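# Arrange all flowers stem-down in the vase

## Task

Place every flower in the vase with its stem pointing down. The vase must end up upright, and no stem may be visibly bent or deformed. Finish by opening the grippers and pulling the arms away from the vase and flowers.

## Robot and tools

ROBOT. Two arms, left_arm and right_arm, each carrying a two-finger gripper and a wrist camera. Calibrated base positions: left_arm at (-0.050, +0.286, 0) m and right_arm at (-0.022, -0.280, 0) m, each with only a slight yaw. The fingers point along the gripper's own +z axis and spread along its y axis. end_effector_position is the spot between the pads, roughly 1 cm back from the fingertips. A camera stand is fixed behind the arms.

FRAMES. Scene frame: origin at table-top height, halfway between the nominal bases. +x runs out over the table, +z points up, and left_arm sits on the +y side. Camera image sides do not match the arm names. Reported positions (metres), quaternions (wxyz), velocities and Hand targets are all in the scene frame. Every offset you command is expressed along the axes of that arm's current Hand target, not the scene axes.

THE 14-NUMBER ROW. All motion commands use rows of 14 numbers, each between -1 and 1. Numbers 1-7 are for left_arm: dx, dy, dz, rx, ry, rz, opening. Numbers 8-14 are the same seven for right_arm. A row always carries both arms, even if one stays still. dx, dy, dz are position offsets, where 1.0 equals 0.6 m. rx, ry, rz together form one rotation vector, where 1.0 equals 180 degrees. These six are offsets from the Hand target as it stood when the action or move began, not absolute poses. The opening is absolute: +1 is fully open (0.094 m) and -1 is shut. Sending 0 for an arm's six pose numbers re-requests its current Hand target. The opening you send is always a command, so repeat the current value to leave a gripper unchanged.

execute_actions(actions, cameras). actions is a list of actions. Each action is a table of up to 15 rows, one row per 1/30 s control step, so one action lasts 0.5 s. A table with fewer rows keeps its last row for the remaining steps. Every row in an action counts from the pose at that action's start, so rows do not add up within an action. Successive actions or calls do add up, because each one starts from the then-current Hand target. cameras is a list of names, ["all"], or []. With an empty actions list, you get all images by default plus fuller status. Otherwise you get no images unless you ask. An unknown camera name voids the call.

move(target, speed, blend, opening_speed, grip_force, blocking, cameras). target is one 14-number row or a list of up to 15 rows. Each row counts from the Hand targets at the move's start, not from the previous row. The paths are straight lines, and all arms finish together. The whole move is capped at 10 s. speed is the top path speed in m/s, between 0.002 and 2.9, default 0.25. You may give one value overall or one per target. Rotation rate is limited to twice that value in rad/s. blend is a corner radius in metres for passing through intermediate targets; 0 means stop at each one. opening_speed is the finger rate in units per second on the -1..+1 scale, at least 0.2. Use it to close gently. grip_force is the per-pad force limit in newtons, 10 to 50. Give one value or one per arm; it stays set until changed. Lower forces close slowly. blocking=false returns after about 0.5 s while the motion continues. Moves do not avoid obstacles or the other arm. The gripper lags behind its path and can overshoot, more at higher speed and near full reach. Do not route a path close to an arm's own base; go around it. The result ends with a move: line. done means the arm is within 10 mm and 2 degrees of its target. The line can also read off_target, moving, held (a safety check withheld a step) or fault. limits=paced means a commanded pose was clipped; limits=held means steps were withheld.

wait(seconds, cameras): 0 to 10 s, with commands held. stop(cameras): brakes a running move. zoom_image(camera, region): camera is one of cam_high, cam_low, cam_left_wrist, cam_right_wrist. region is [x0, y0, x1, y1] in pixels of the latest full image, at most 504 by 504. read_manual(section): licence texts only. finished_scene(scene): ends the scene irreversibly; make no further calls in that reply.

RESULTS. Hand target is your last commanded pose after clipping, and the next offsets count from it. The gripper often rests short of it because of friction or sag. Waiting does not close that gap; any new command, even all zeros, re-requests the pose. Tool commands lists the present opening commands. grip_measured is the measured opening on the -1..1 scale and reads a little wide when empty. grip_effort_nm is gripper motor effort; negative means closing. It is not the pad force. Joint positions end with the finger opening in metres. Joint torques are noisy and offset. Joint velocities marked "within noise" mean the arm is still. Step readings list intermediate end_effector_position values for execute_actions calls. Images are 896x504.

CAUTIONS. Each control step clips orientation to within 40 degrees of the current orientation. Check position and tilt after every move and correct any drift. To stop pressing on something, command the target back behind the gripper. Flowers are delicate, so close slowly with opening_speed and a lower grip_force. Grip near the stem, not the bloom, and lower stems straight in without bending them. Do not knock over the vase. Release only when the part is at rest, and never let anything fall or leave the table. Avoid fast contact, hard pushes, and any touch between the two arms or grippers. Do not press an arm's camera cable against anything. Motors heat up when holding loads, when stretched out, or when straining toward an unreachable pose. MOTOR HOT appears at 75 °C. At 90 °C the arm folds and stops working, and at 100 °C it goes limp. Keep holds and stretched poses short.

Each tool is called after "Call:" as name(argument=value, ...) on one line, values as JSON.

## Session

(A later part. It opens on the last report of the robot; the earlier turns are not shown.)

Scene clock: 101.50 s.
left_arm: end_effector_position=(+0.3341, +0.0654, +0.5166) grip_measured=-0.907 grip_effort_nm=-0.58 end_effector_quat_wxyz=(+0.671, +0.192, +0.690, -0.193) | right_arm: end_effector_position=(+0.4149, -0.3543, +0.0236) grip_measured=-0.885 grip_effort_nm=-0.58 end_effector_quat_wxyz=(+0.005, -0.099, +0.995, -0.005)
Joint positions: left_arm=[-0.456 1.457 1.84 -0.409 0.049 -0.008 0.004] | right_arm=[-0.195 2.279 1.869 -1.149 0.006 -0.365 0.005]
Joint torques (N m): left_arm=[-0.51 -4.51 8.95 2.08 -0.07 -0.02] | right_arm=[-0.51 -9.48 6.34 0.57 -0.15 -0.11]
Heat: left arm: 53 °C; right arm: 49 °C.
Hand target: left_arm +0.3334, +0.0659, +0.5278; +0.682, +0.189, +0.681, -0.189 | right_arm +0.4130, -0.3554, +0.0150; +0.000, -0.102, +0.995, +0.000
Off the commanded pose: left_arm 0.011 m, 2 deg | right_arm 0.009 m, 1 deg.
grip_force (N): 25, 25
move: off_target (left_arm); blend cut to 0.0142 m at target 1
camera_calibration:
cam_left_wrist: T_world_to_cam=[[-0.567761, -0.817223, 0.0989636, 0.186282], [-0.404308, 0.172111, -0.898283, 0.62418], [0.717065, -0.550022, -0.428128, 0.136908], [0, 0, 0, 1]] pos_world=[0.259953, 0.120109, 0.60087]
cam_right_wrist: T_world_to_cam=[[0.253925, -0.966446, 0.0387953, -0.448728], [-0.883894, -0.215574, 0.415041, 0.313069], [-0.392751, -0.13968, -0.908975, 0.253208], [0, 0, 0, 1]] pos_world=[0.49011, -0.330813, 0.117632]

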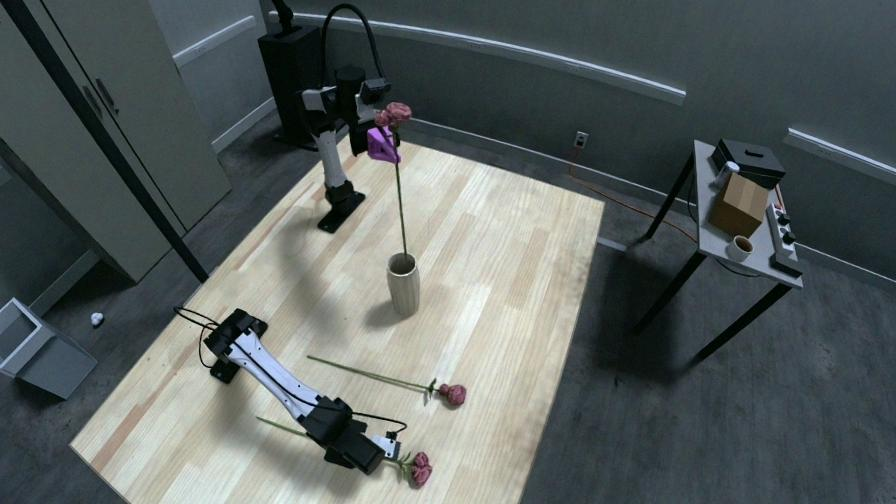

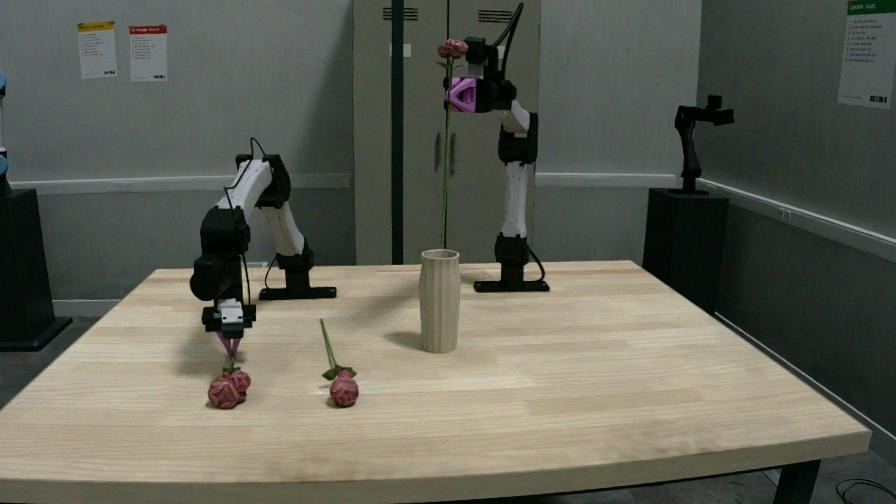

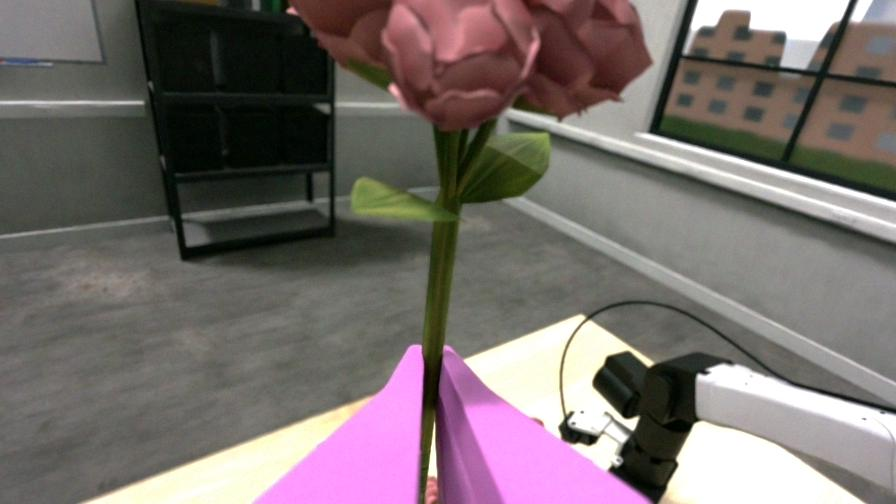

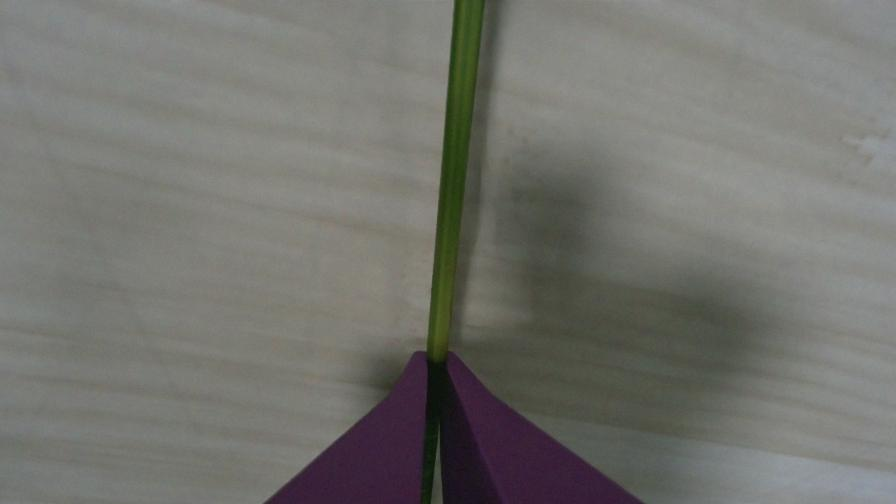

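Call:
move(target=[[0.04,-0.0125,-0.008,0,0,0,-1,0,0,0,0,0,0,-1],[0.3633,-0.0125,-0.008,0,0,0,-1,0,0,0,0,0,0,-1]], speed=0.2, blend=[0.01,0], cameras=["all"])

Call:
zoom_image(camera="cam_high", region=[340, 150, 480, 330])

Call:
zoom_image(camera="cam_low", region=[380, 150, 540, 360])

Scene clock: 108.97 s.
left_arm: end_effector_position=(+0.3250, +0.0629, +0.3075) grip_measured=-0.907 grip_effort_nm=-0.58 end_effector_quat_wxyz=(+0.673, +0.190, +0.688, -0.192) | right_arm: end_effector_position=(+0.4149, -0.3543, +0.0236) grip_measured=-0.885 grip_effort_nm=-0.58 end_effector_quat_wxyz=(+0.005, -0.099, +0.995, -0.005)
Joint positions: left_arm=[-0.482 1.269 0.816 0.434 0.02 -0.008 0.004] | right_arm=[-0.195 2.279 1.869 -1.149 0.006 -0.365 0.005]
Joint torques (N m): left_arm=[-0.36 -3.66 7.62 2.34 -0.09 0.03] | right_arm=[-0.51 -9.48 6.34 0.58 -0.16 -0.11]
Heat: left arm: 52 °C; right arm: 50 °C.
Hand target: left_arm +0.3259, +0.0620, +0.3098; +0.682, +0.189, +0.681, -0.189 | right_arm +0.4130, -0.3554, +0.0150; +0.000, -0.102, +0.995, +0.000
Off the commanded pose: left_arm 0.003 m, 1 deg | right_arm 0.009 m, 1 deg.
grip_force (N): 25, 25
move: done
camera_calibration:
cam_left_wrist: T_world_to_cam=[[-0.566482, -0.818256, 0.0977482, 0.199867], [-0.399089, 0.168626, -0.901273, 0.432513], [0.720989, -0.549566, -0.422081, 0.0494896], [0, 0, 0, 1]] pos_world=[0.250151, 0.117808, 0.391164]
cam_right_wrist: T_world_to_cam=[[0.253925, -0.966446, 0.0387953, -0.448728], [-0.883894, -0.215574, 0.415041, 0.313069], [-0.392751, -0.13968, -0.908975, 0.253208], [0, 0, 0, 1]] pos_world=[0.49011, -0.330813, 0.117632]

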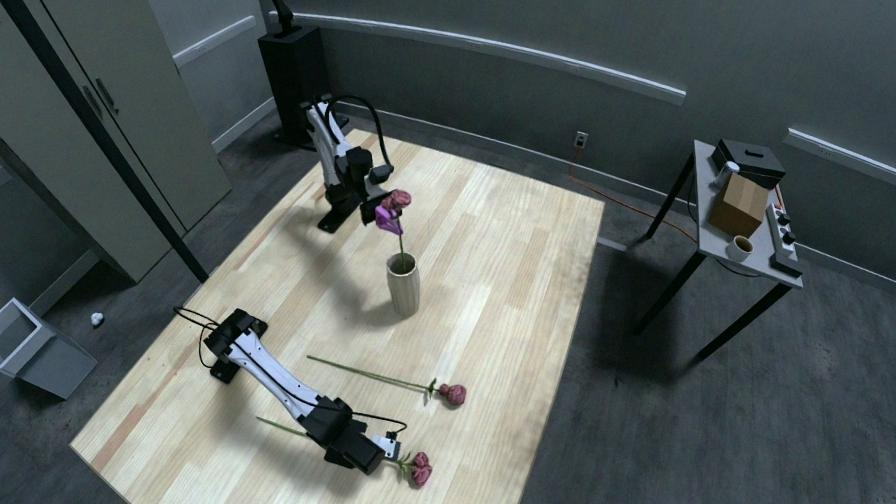

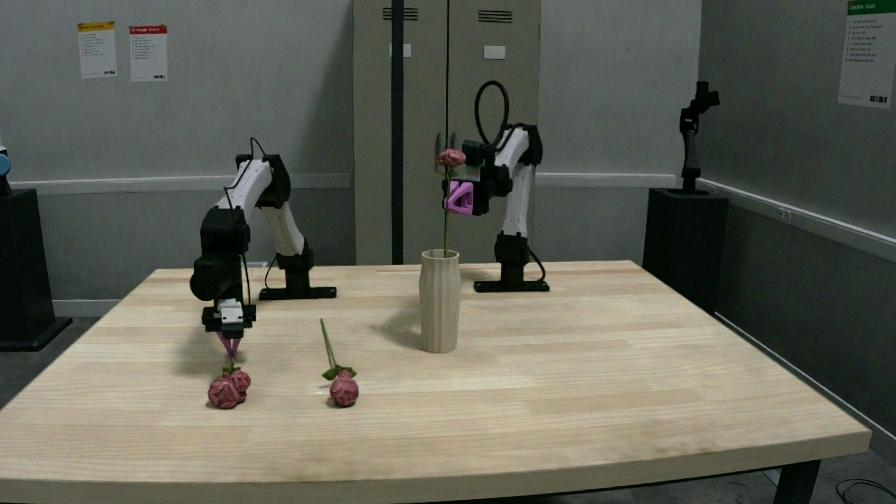

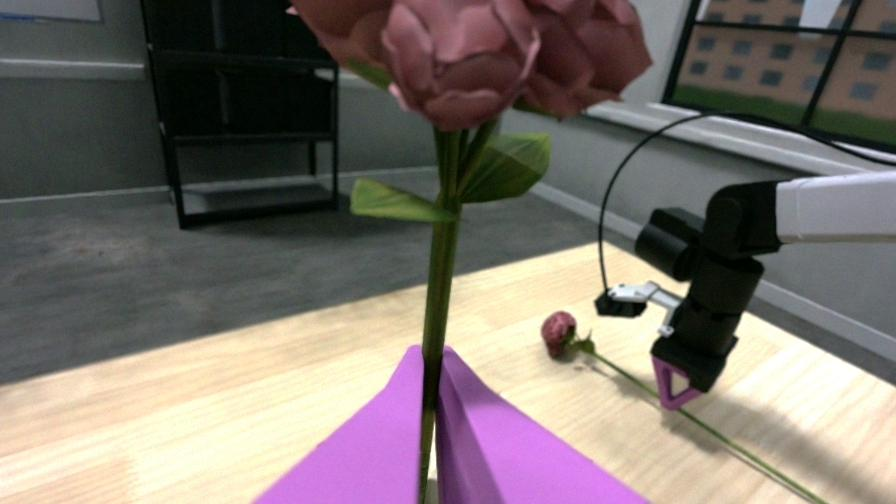

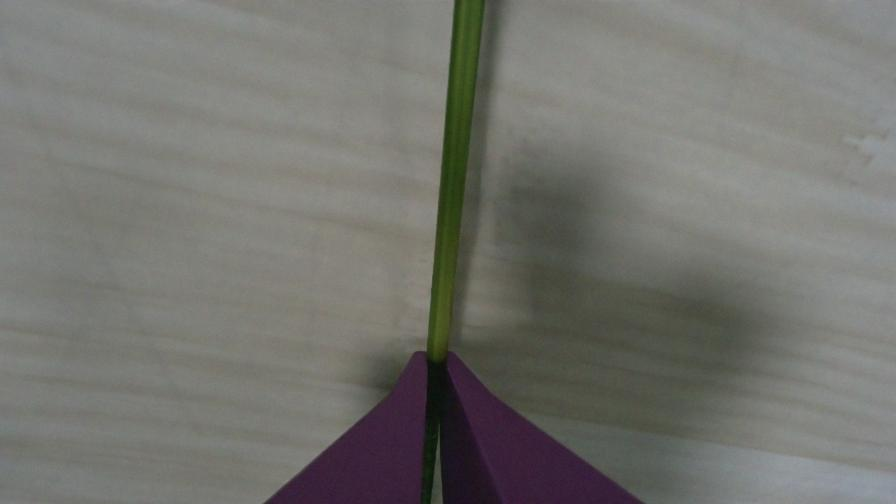

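Scaled by 2.800 from the camera's 896x504 image, which has a finer 1280x720 frame.

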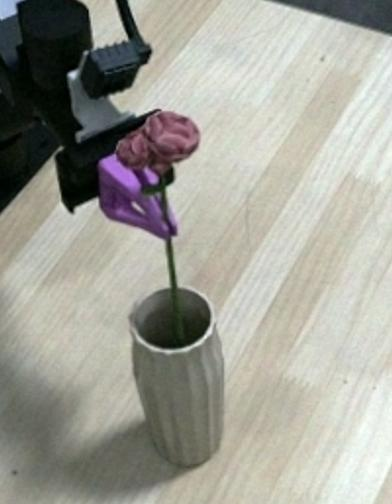

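Scaled by 2.400 from the camera's 896x504 image, which has a finer 1280x720 frame.

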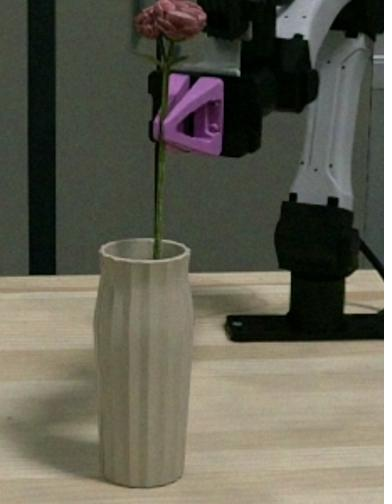

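Call:
move(target=[0.02,0,0,0,0,0,-1,0,0,0,0,0,0,-1], speed=0.05, cameras=[])

Scene clock: 111.17 s.
left_arm: end_effector_position=(+0.3251, +0.0631, +0.3016) grip_measured=-0.907 grip_effort_nm=-0.58 end_effector_quat_wxyz=(+0.680, +0.188, +0.681, -0.194) | right_arm: end_effector_position=(+0.4149, -0.3543, +0.0236) grip_measured=-0.885 grip_effort_nm=-0.58 end_effector_quat_wxyz=(+0.005, -0.099, +0.995, -0.005)
Joint positions: left_arm=[-0.482 1.28 0.779 0.502 0.019 -0.008 0.004] | right_arm=[-0.195 2.279 1.869 -1.149 0.006 -0.365 0.005]
Joint torques (N m): left_arm=[-0.16 -3.62 7.06 2.18 -0.12 0.05] | right_arm=[-0.51 -9.48 6.34 0.58 -0.16 -0.11]
Motor temperatures (°C): left_arm=[35 52 49 53 34 32 32] | right_arm=[32 50 42 43 33 34 32]
Heat: left arm: 53 °C; right arm: 50 °C.
Hand target: left_arm +0.3259, +0.0620, +0.2978; +0.682, +0.189, +0.681, -0.189 | right_arm +0.4130, -0.3554, +0.0150; +0.000, -0.102, +0.995, +0.000
Off the commanded pose: left_arm 0.004 m, 1 deg | right_arm 0.009 m, 1 deg.
grip_force (N): 25, 25
move: done
No camera images: "cameras" was empty.

Call:
move(target=[[0,0,0,0,0,0,-0.5,0,0,0,0,0,0,-1],[0,0,-0.2,0,0,0,-0.5,0,0,0,0,0,0,-1]], speed=0.2, cameras=["all"])

Call:
zoom_image(camera="cam_high", region=[340, 150, 480, 330])

Call:
zoom_image(camera="cam_low", region=[380, 150, 540, 360])

Scene clock: 114.47 s.
left_arm: end_effector_position=(+0.2226, +0.1231, +0.2982) grip_measured=-0.502 grip_effort_nm=0.10 end_effector_quat_wxyz=(+0.680, +0.188, +0.682, -0.193) | right_arm: end_effector_position=(+0.4149, -0.3543, +0.0236) grip_measured=-0.885 grip_effort_nm=-0.58 end_effector_quat_wxyz=(+0.005, -0.099, +0.995, -0.005)
Joint positions: left_arm=[-0.482 0.697 0.519 0.176 0.018 -0.008 0.023] | right_arm=[-0.195 2.279 1.869 -1.149 0.006 -0.365 0.005]
Joint torques (N m): left_arm=[0.12 -0.83 7.39 2.15 -0.01 0.03] | right_arm=[-0.53 -9.47 6.34 0.58 -0.16 -0.11]
Heat: left arm: 53 °C; right arm: 50 °C.
Hand target: left_arm +0.2230, +0.1237, +0.2976; +0.682, +0.189, +0.681, -0.189 | right_arm +0.4130, -0.3554, +0.0150; +0.000, -0.102, +0.995, +0.000
Off the commanded pose: left_arm 0.001 m, 1 deg | right_arm 0.009 m, 1 deg.
grip_force (N): 25, 25
move: done
camera_calibration:
cam_left_wrist: T_world_to_cam=[[-0.566407, -0.818471, 0.0963761, 0.192405], [-0.385904, 0.160075, -0.908545, 0.373413], [0.72819, -0.551798, -0.406519, 0.146442], [0, 0, 0, 1]] pos_world=[0.146444, 0.17851, 0.380251]
cam_right_wrist: T_world_to_cam=[[0.253925, -0.966446, 0.0387953, -0.448728], [-0.883894, -0.215574, 0.415041, 0.313069], [-0.392751, -0.13968, -0.908975, 0.253208], [0, 0, 0, 1]] pos_world=[0.49011, -0.330813, 0.117632]

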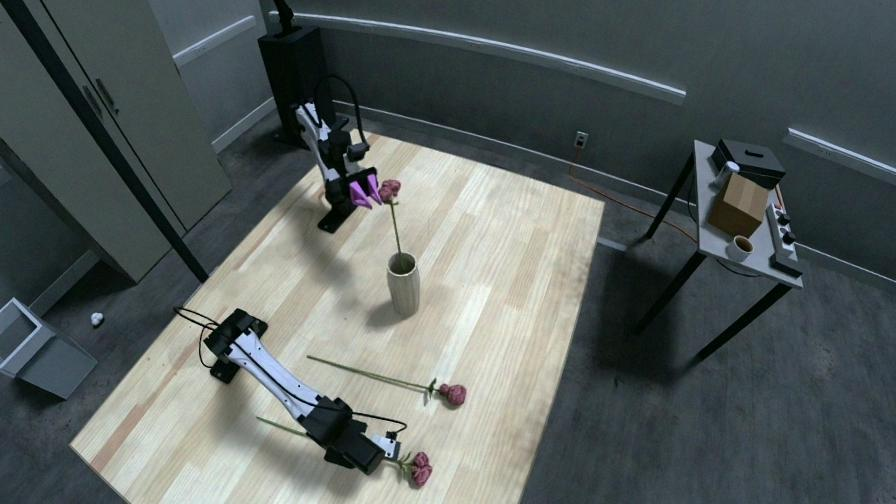

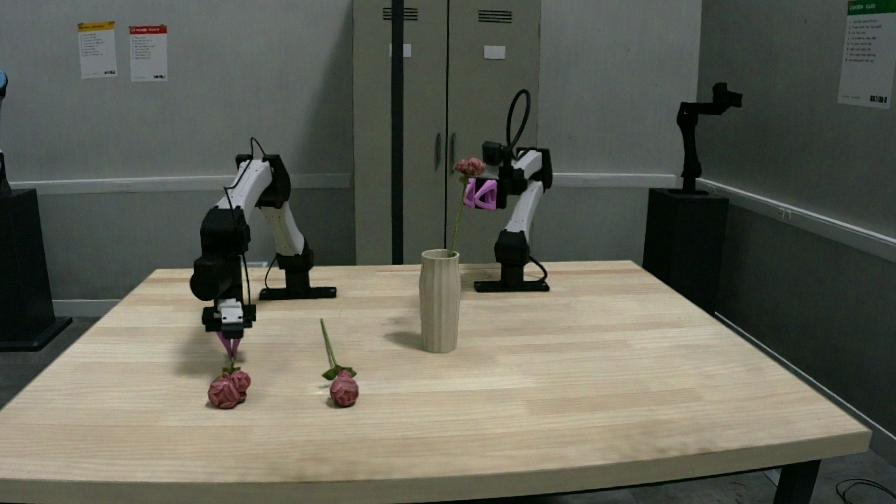

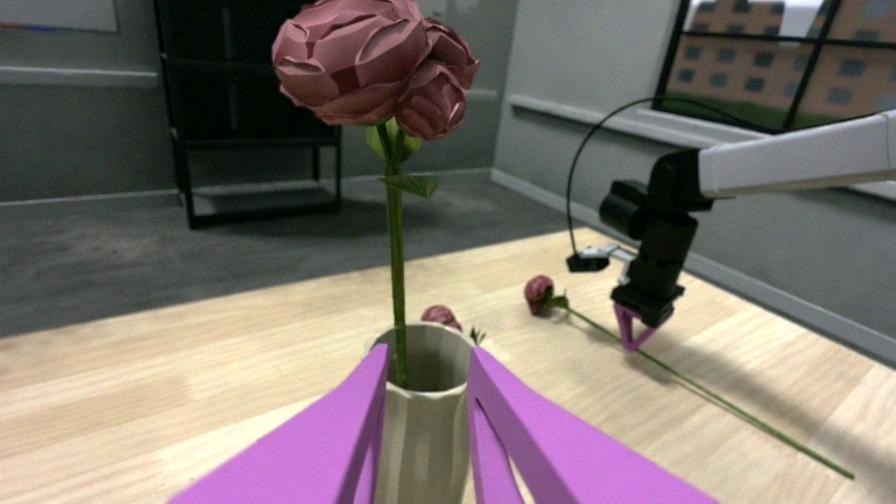

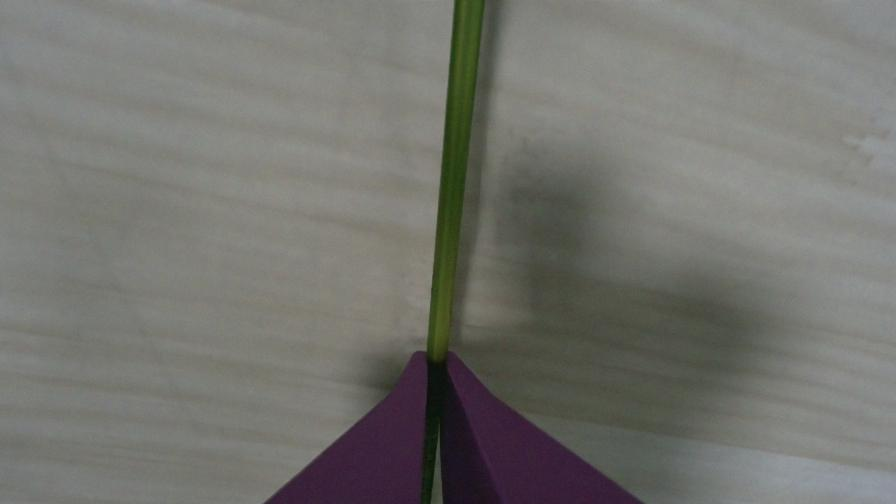

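Scaled by 2.800 from the camera's 896x504 image, which has a finer 1280x720 frame.

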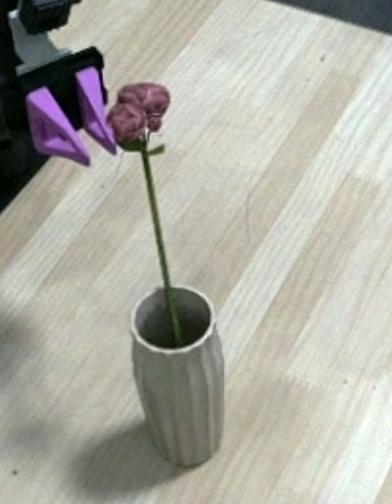

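Scaled by 2.400 from the camera's 896x504 image, which has a finer 1280x720 frame.

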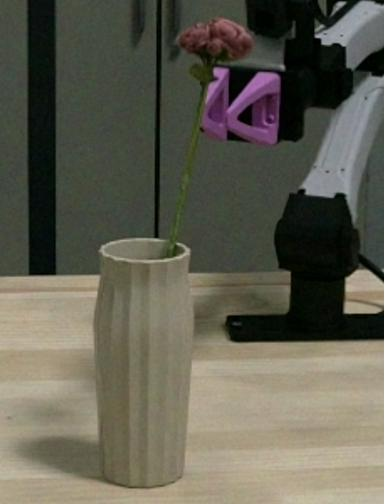

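Call:
move(target=[0,0,0,0,0,0,-0.5,0.0948,0.4713,-0.8583,-0.1319,-0.4873,-0.1319,-1], speed=0.3, cameras=["all"])

Call:
zoom_image(camera="cam_high", region=[300, 150, 480, 330])

Call:
zoom_image(camera="cam_low", region=[300, 50, 540, 360])

Scene clock: 128.70 s.
left_arm: end_effector_position=(+0.2226, +0.1231, +0.2981) grip_measured=-0.502 grip_effort_nm=0.09 end_effector_quat_wxyz=(+0.679, +0.188, +0.682, -0.193) | right_arm: end_effector_position=(+0.3005, -0.0901, +0.5119) grip_measured=-0.885 grip_effort_nm=-0.58 end_effector_quat_wxyz=(+0.643, -0.260, +0.675, +0.253)
Joint positions: left_arm=[-0.482 0.697 0.519 0.176 0.018 -0.008 0.023] | right_arm=[0.327 1.255 1.698 -0.493 -0.386 -0.011 0.005]
Joint torques (N m): left_arm=[0.12 -0.68 7.46 2.14 -0.06 0.03] | right_arm=[0.61 -1.92 11.03 2.16 0.1 0.11]
Motor temperatures (°C): left_arm=[35 49 49 55 34 32 31] | right_arm=[32 51 42 43 33 34 32]
Heat: left arm: 55 °C; right arm: 51 °C.
Hand target: left_arm +0.2230, +0.1237, +0.2976; +0.682, +0.189, +0.681, -0.189 | right_arm +0.2995, -0.0902, +0.5300; +0.660, -0.254, +0.660, +0.254
Off the commanded pose: left_arm 0.001 m, 1 deg | right_arm 0.018 m, 3 deg.
grip_force (N): 25, 25
move: off_target (right_arm)
camera_calibration:
cam_left_wrist: T_world_to_cam=[[-0.56636, -0.818492, 0.0964703, 0.19235], [-0.386298, 0.16024, -0.908349, 0.373331], [0.728018, -0.551719, -0.406935, 0.146443], [0, 0, 0, 1]] pos_world=[0.146544, 0.17841, 0.380152]
cam_right_wrist: T_world_to_cam=[[0.655746, -0.753192, 0.0519455, -0.291608], [-0.319528, -0.339209, -0.884782, 0.550919], [0.684032, 0.563594, -0.4631, 0.200489], [0, 0, 0, 1]] pos_world=[0.230114, -0.145755, 0.595437]

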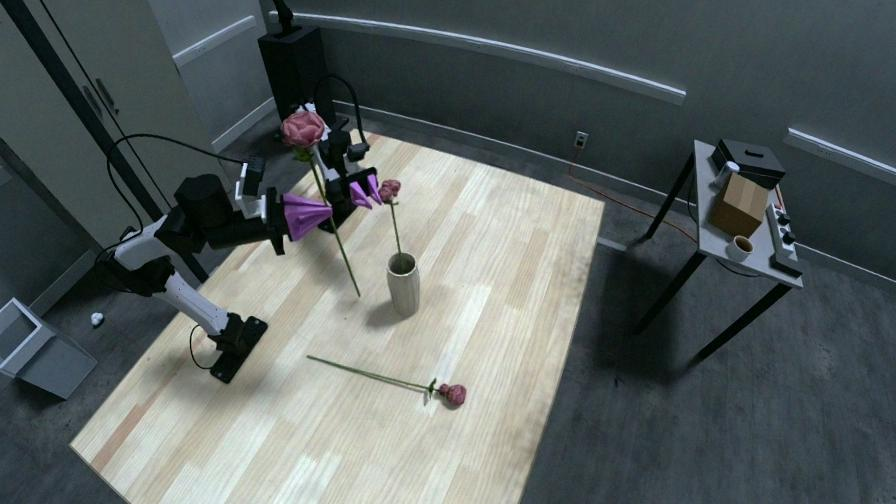

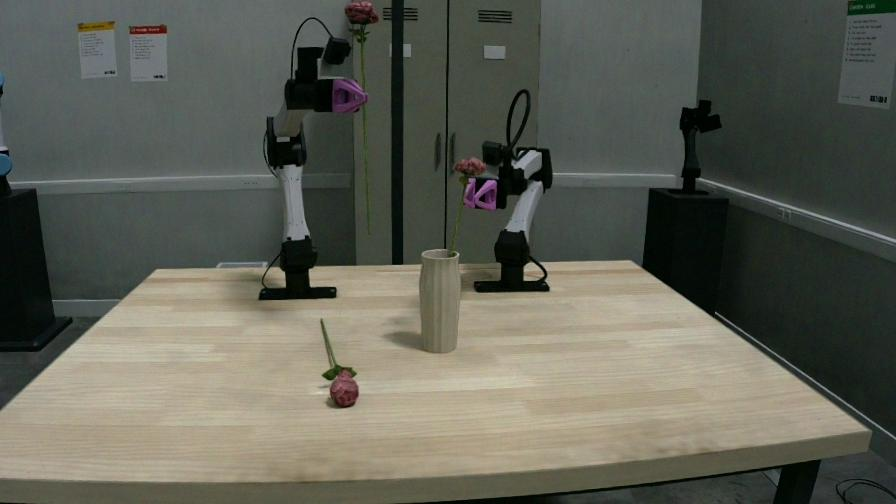

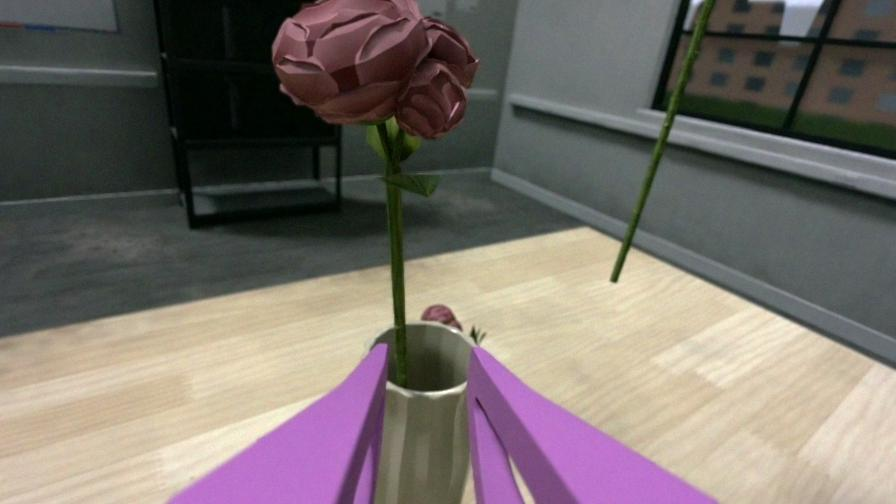

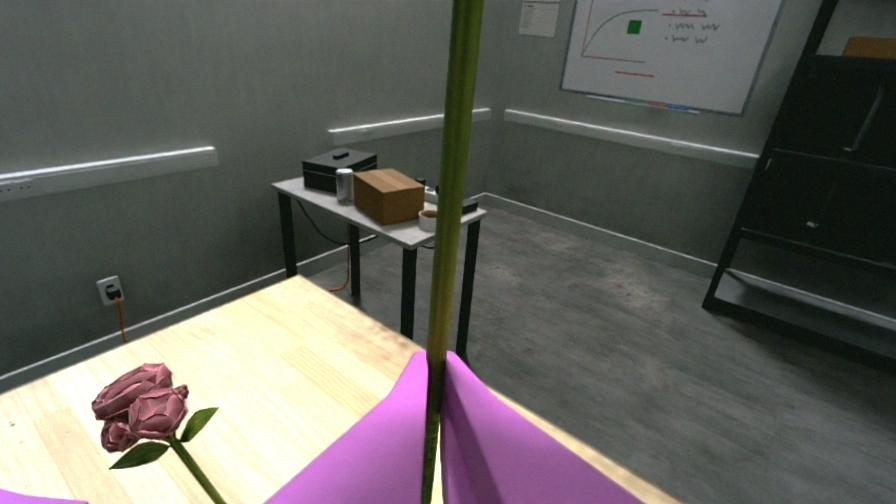

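Scaled by 2.800 from the camera's 896x504 image, which has a finer 1280x720 frame.

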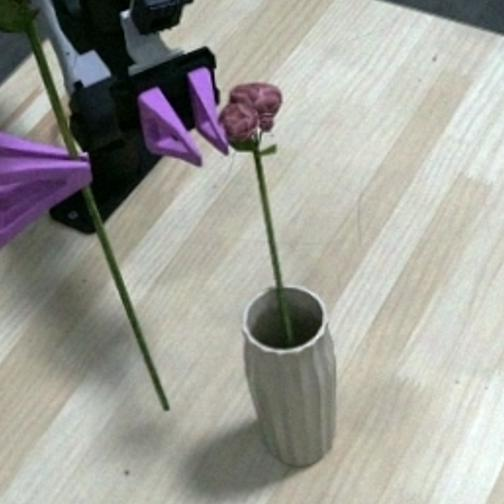

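Scaled by 1.626 from the camera's 896x504 image, which has a finer 1280x720 frame.

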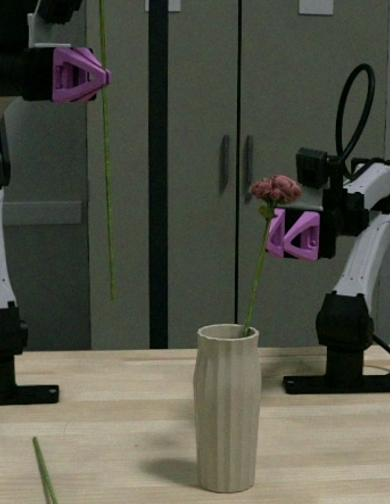

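Call:
move(target=[0,0,0,0,0,0,-0.5,0,0.1278,0.1868,0,0,0,-1], speed=0.25, cameras=["cam_high","cam_low"])

Call:
zoom_image(camera="cam_high", region=[300, 150, 480, 330])

Call:
zoom_image(camera="cam_low", region=[340, 50, 540, 360])

Scene clock: 135.80 s.
left_arm: end_effector_position=(+0.2226, +0.1231, +0.2980) grip_measured=-0.502 grip_effort_nm=0.10 end_effector_quat_wxyz=(+0.679, +0.188, +0.683, -0.193) | right_arm: end_effector_position=(+0.3311, +0.0426, +0.5132) grip_measured=-0.885 grip_effort_nm=-0.58 end_effector_quat_wxyz=(+0.645, -0.264, +0.672, +0.250)
Joint positions: left_arm=[-0.482 0.697 0.519 0.175 0.018 -0.008 0.023] | right_arm=[0.709 1.59 1.969 -0.421 -0.008 -0.006 0.005]
Joint torques (N m): left_arm=[0.01 -0.53 7.54 2.12 0.01 0.03] | right_arm=[0.32 -4.64 11.92 2.12 0.1 0.06]
Motor temperatures (°C): left_arm=[35 48 49 56 34 32 31] | right_arm=[32 50 43 44 33 34 32]
Heat: left arm: 56 °C; right arm: 50 °C.
Hand target: left_arm +0.2230, +0.1237, +0.2975; +0.682, +0.189, +0.681, -0.189 | right_arm +0.3314, +0.0417, +0.5301; +0.660, -0.254, +0.660, +0.254
Off the commanded pose: left_arm 0.001 m, 1 deg | right_arm 0.017 m, 3 deg.
grip_force (N): 25, 25
move: off_target (right_arm)
Images, in order (width x height): cam_high 896x504, cam_low 896x504.

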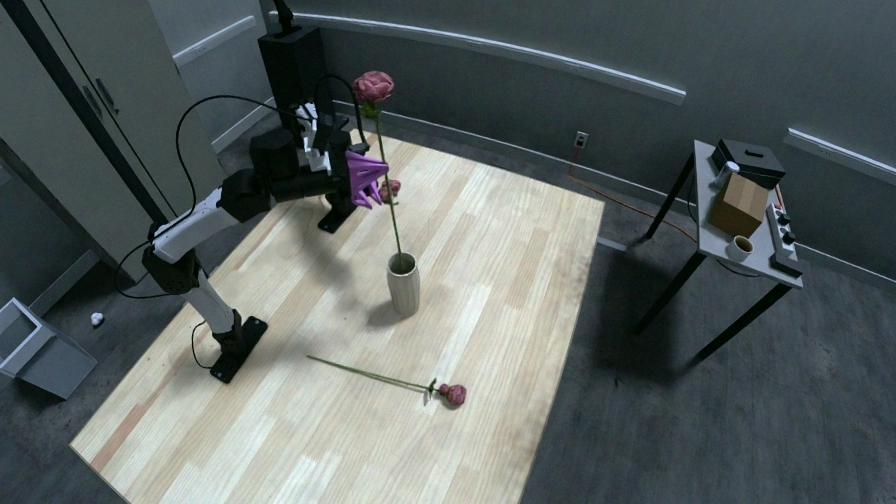

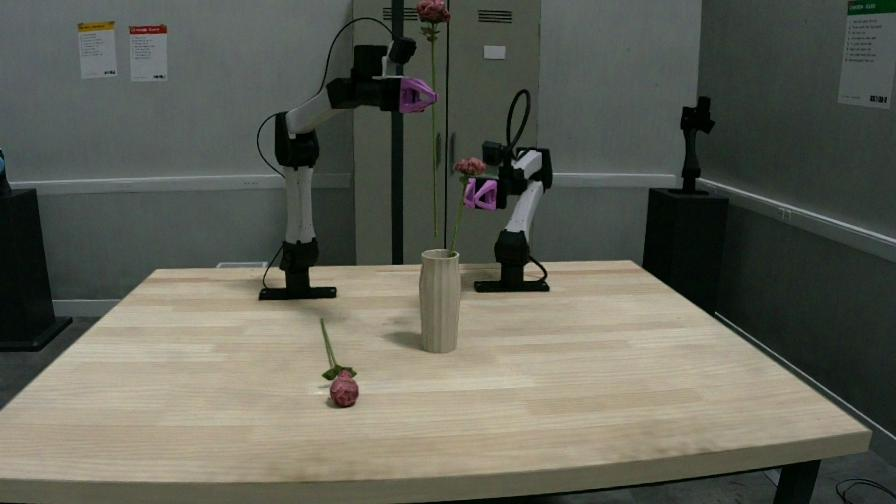

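Scaled by 2.800 from the camera's 896x504 image, which has a finer 1280x720 frame.

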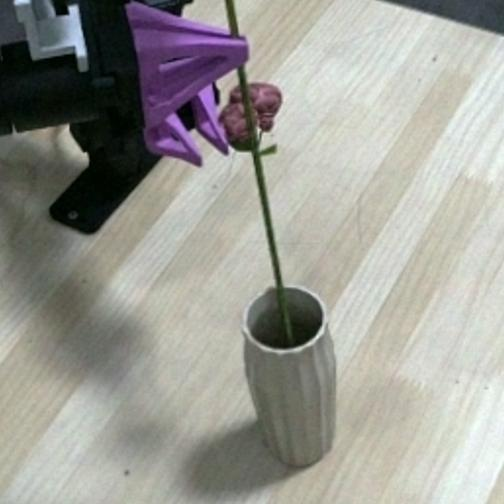

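Scaled by 1.626 from the camera's 896x504 image, which has a finer 1280x720 frame.

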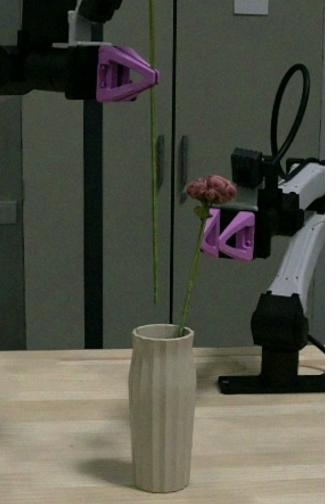

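Call:
move(target=[0,0,0,0,0,0,-0.5,0.41,0,0,0,0,0,-1], speed=0.2, cameras=["cam_high","cam_low"])

Call:
zoom_image(camera="cam_high", region=[300, 150, 480, 330])

Call:
zoom_image(camera="cam_low", region=[340, 50, 540, 360])

Scene clock: 143.47 s.
left_arm: end_effector_position=(+0.2226, +0.1231, +0.2980) grip_measured=-0.502 grip_effort_nm=0.09 end_effector_quat_wxyz=(+0.679, +0.188, +0.683, -0.193) | right_arm: end_effector_position=(+0.3304, +0.0418, +0.2888) grip_measured=-0.885 grip_effort_nm=-0.58 end_effector_quat_wxyz=(+0.658, -0.259, +0.659, +0.255)
Joint positions: left_arm=[-0.482 0.697 0.519 0.175 0.018 -0.008 0.023] | right_arm=[0.709 1.465 0.876 0.585 -0.007 -0.006 0.005]
Joint torques (N m): left_arm=[-0.01 -0.79 7.6 2.15 0.03 0.02] | right_arm=[0.31 -4.3 7.72 2.25 0.11 0.05]
Motor temperatures (°C): left_arm=[35 48 49 57 34 32 31] | right_arm=[32 50 44 45 33 34 32]
Heat: left arm: 57 °C; right arm: 50 °C.
Hand target: left_arm +0.2230, +0.1237, +0.2975; +0.682, +0.189, +0.681, -0.189 | right_arm +0.3315, +0.0419, +0.2840; +0.660, -0.254, +0.660, +0.254
Off the commanded pose: left_arm 0.001 m, 1 deg | right_arm 0.005 m, 1 deg.
grip_force (N): 25, 25
move: done
Images, in order (width x height): cam_high 896x504, cam_low 896x504.

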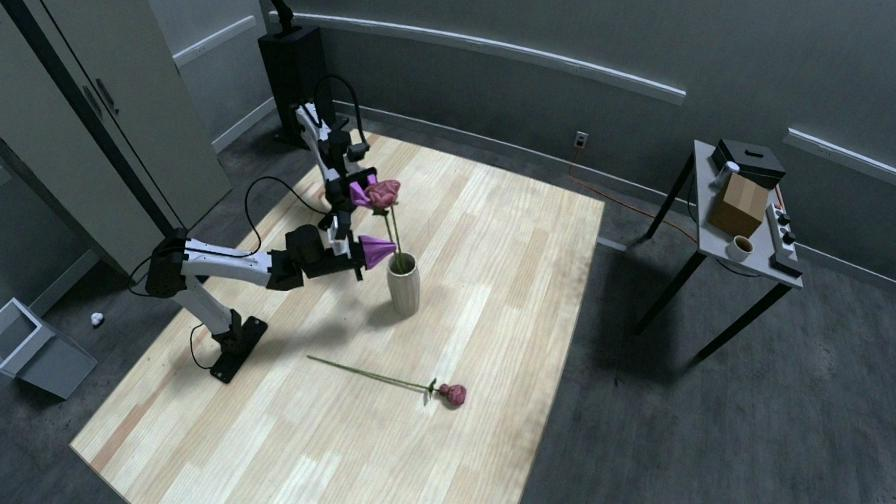

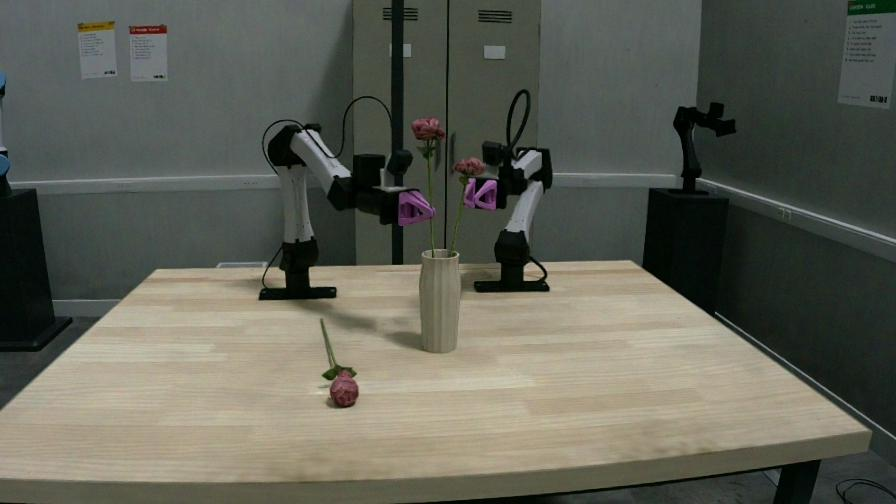

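Scaled by 2.800 from the camera's 896x504 image, which has a finer 1280x720 frame.

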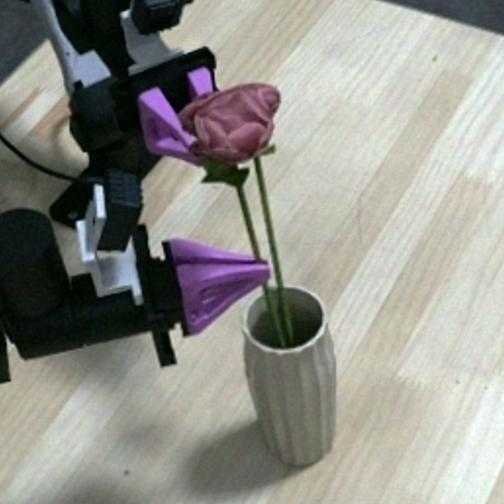

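Scaled by 1.626 from the camera's 896x504 image, which has a finer 1280x720 frame.

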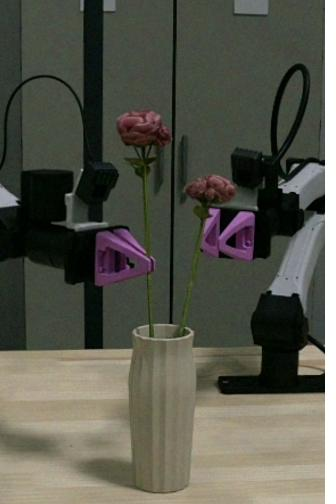

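Call:
move(target=[[0,0,0,0,0,0,-0.5,0.0267,0,0,0,0,0,-1],[0,0,0,0,0,0,-0.5,0.0267,0,0,0,0,0,-0.5],[0,0,0,0,0,0,-0.5,0.0267,0,-0.2,0,0,0,-0.5]], speed=[0.06,0.2,0.2], cameras=["all"])

Call:
zoom_image(camera="cam_high", region=[300, 150, 480, 330])

Call:
zoom_image(camera="cam_low", region=[340, 50, 540, 360])

Scene clock: 148.17 s.
left_arm: end_effector_position=(+0.2226, +0.1231, +0.2980) grip_measured=-0.502 grip_effort_nm=0.09 end_effector_quat_wxyz=(+0.679, +0.188, +0.683, -0.193) | right_arm: end_effector_position=(+0.2445, -0.0372, +0.2746) grip_measured=-0.502 grip_effort_nm=0.09 end_effector_quat_wxyz=(+0.665, -0.256, +0.654, +0.256)
Joint positions: left_arm=[-0.482 0.697 0.519 0.175 0.018 -0.008 0.023] | right_arm=[0.709 0.953 0.482 0.484 -0.003 -0.006 0.023]
Joint torques (N m): left_arm=[-0.01 -0.79 7.5 2.11 -0.02 0.12] | right_arm=[0.68 -2.13 7.64 1.9 0.11 0.05]
Motor temperatures (°C): left_arm=[35 47 49 57 34 32 31] | right_arm=[32 49 44 46 33 34 32]
Heat: left arm: 57 °C; right arm: 49 °C.
Hand target: left_arm +0.2230, +0.1237, +0.2975; +0.682, +0.189, +0.681, -0.189 | right_arm +0.2424, -0.0385, +0.2679; +0.660, -0.254, +0.660, +0.254
Off the commanded pose: left_arm 0.001 m, 1 deg | right_arm 0.007 m, 1 deg.
grip_force (N): 25, 25
move: done; target 2's new opening was sent with right_arm's hand 0.017 m and 2 deg from that target
camera_calibration:
cam_left_wrist: T_world_to_cam=[[-0.566315, -0.818525, 0.0964622, 0.192353], [-0.386545, 0.160408, -0.908214, 0.373287], [0.727922, -0.551622, -0.407238, 0.146554], [0, 0, 0, 1]] pos_world=[0.146544, 0.17841, 0.380152]
cam_right_wrist: T_world_to_cam=[[0.651043, -0.756392, 0.0633559, -0.204709], [-0.272235, -0.310601, -0.910722, 0.337613], [0.708542, 0.575672, -0.408131, 0.0785123], [0, 0, 0, 1]] pos_world=[0.169555, -0.0951746, 0.352485]

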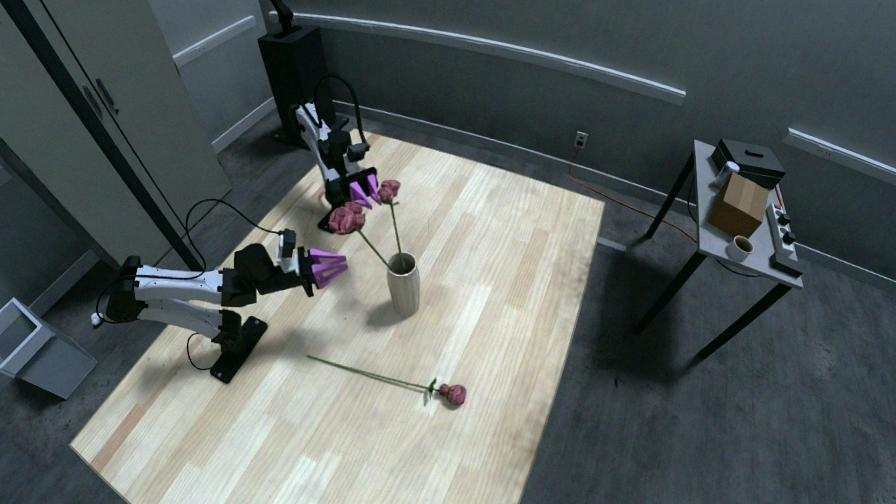

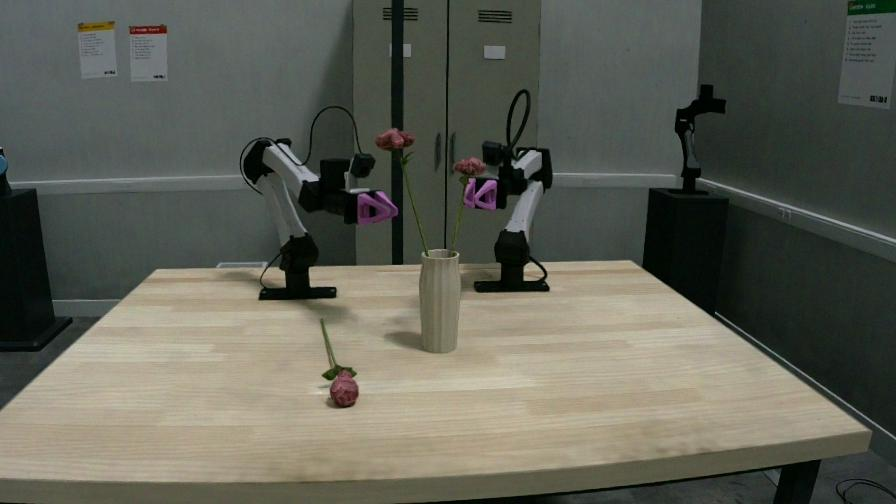

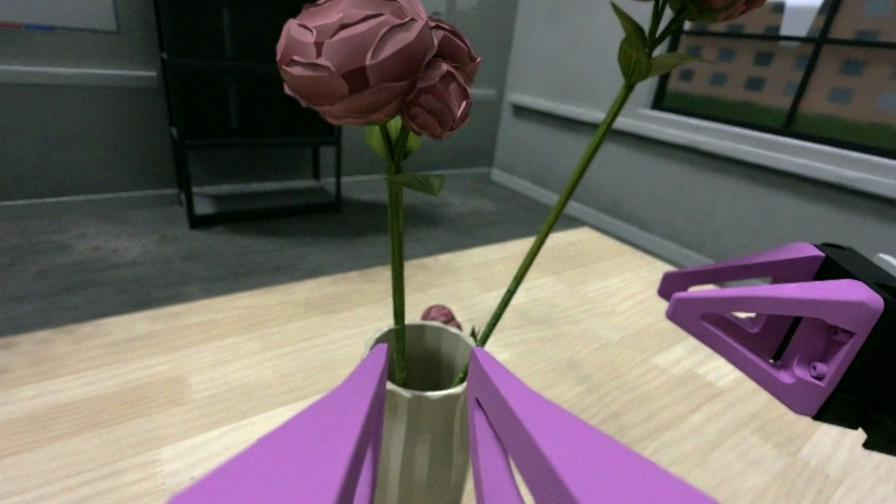

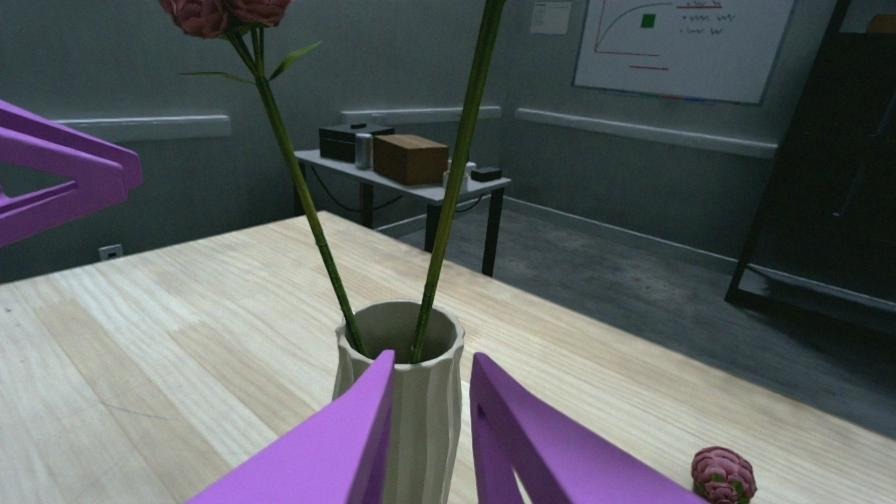

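Scaled by 2.800 from the camera's 896x504 image, which has a finer 1280x720 frame.

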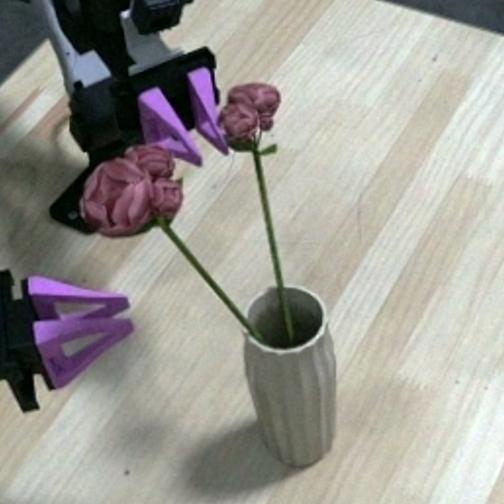

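Scaled by 1.626 from the camera's 896x504 image, which has a finer 1280x720 frame.

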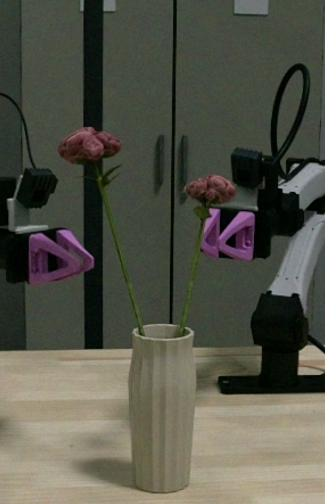

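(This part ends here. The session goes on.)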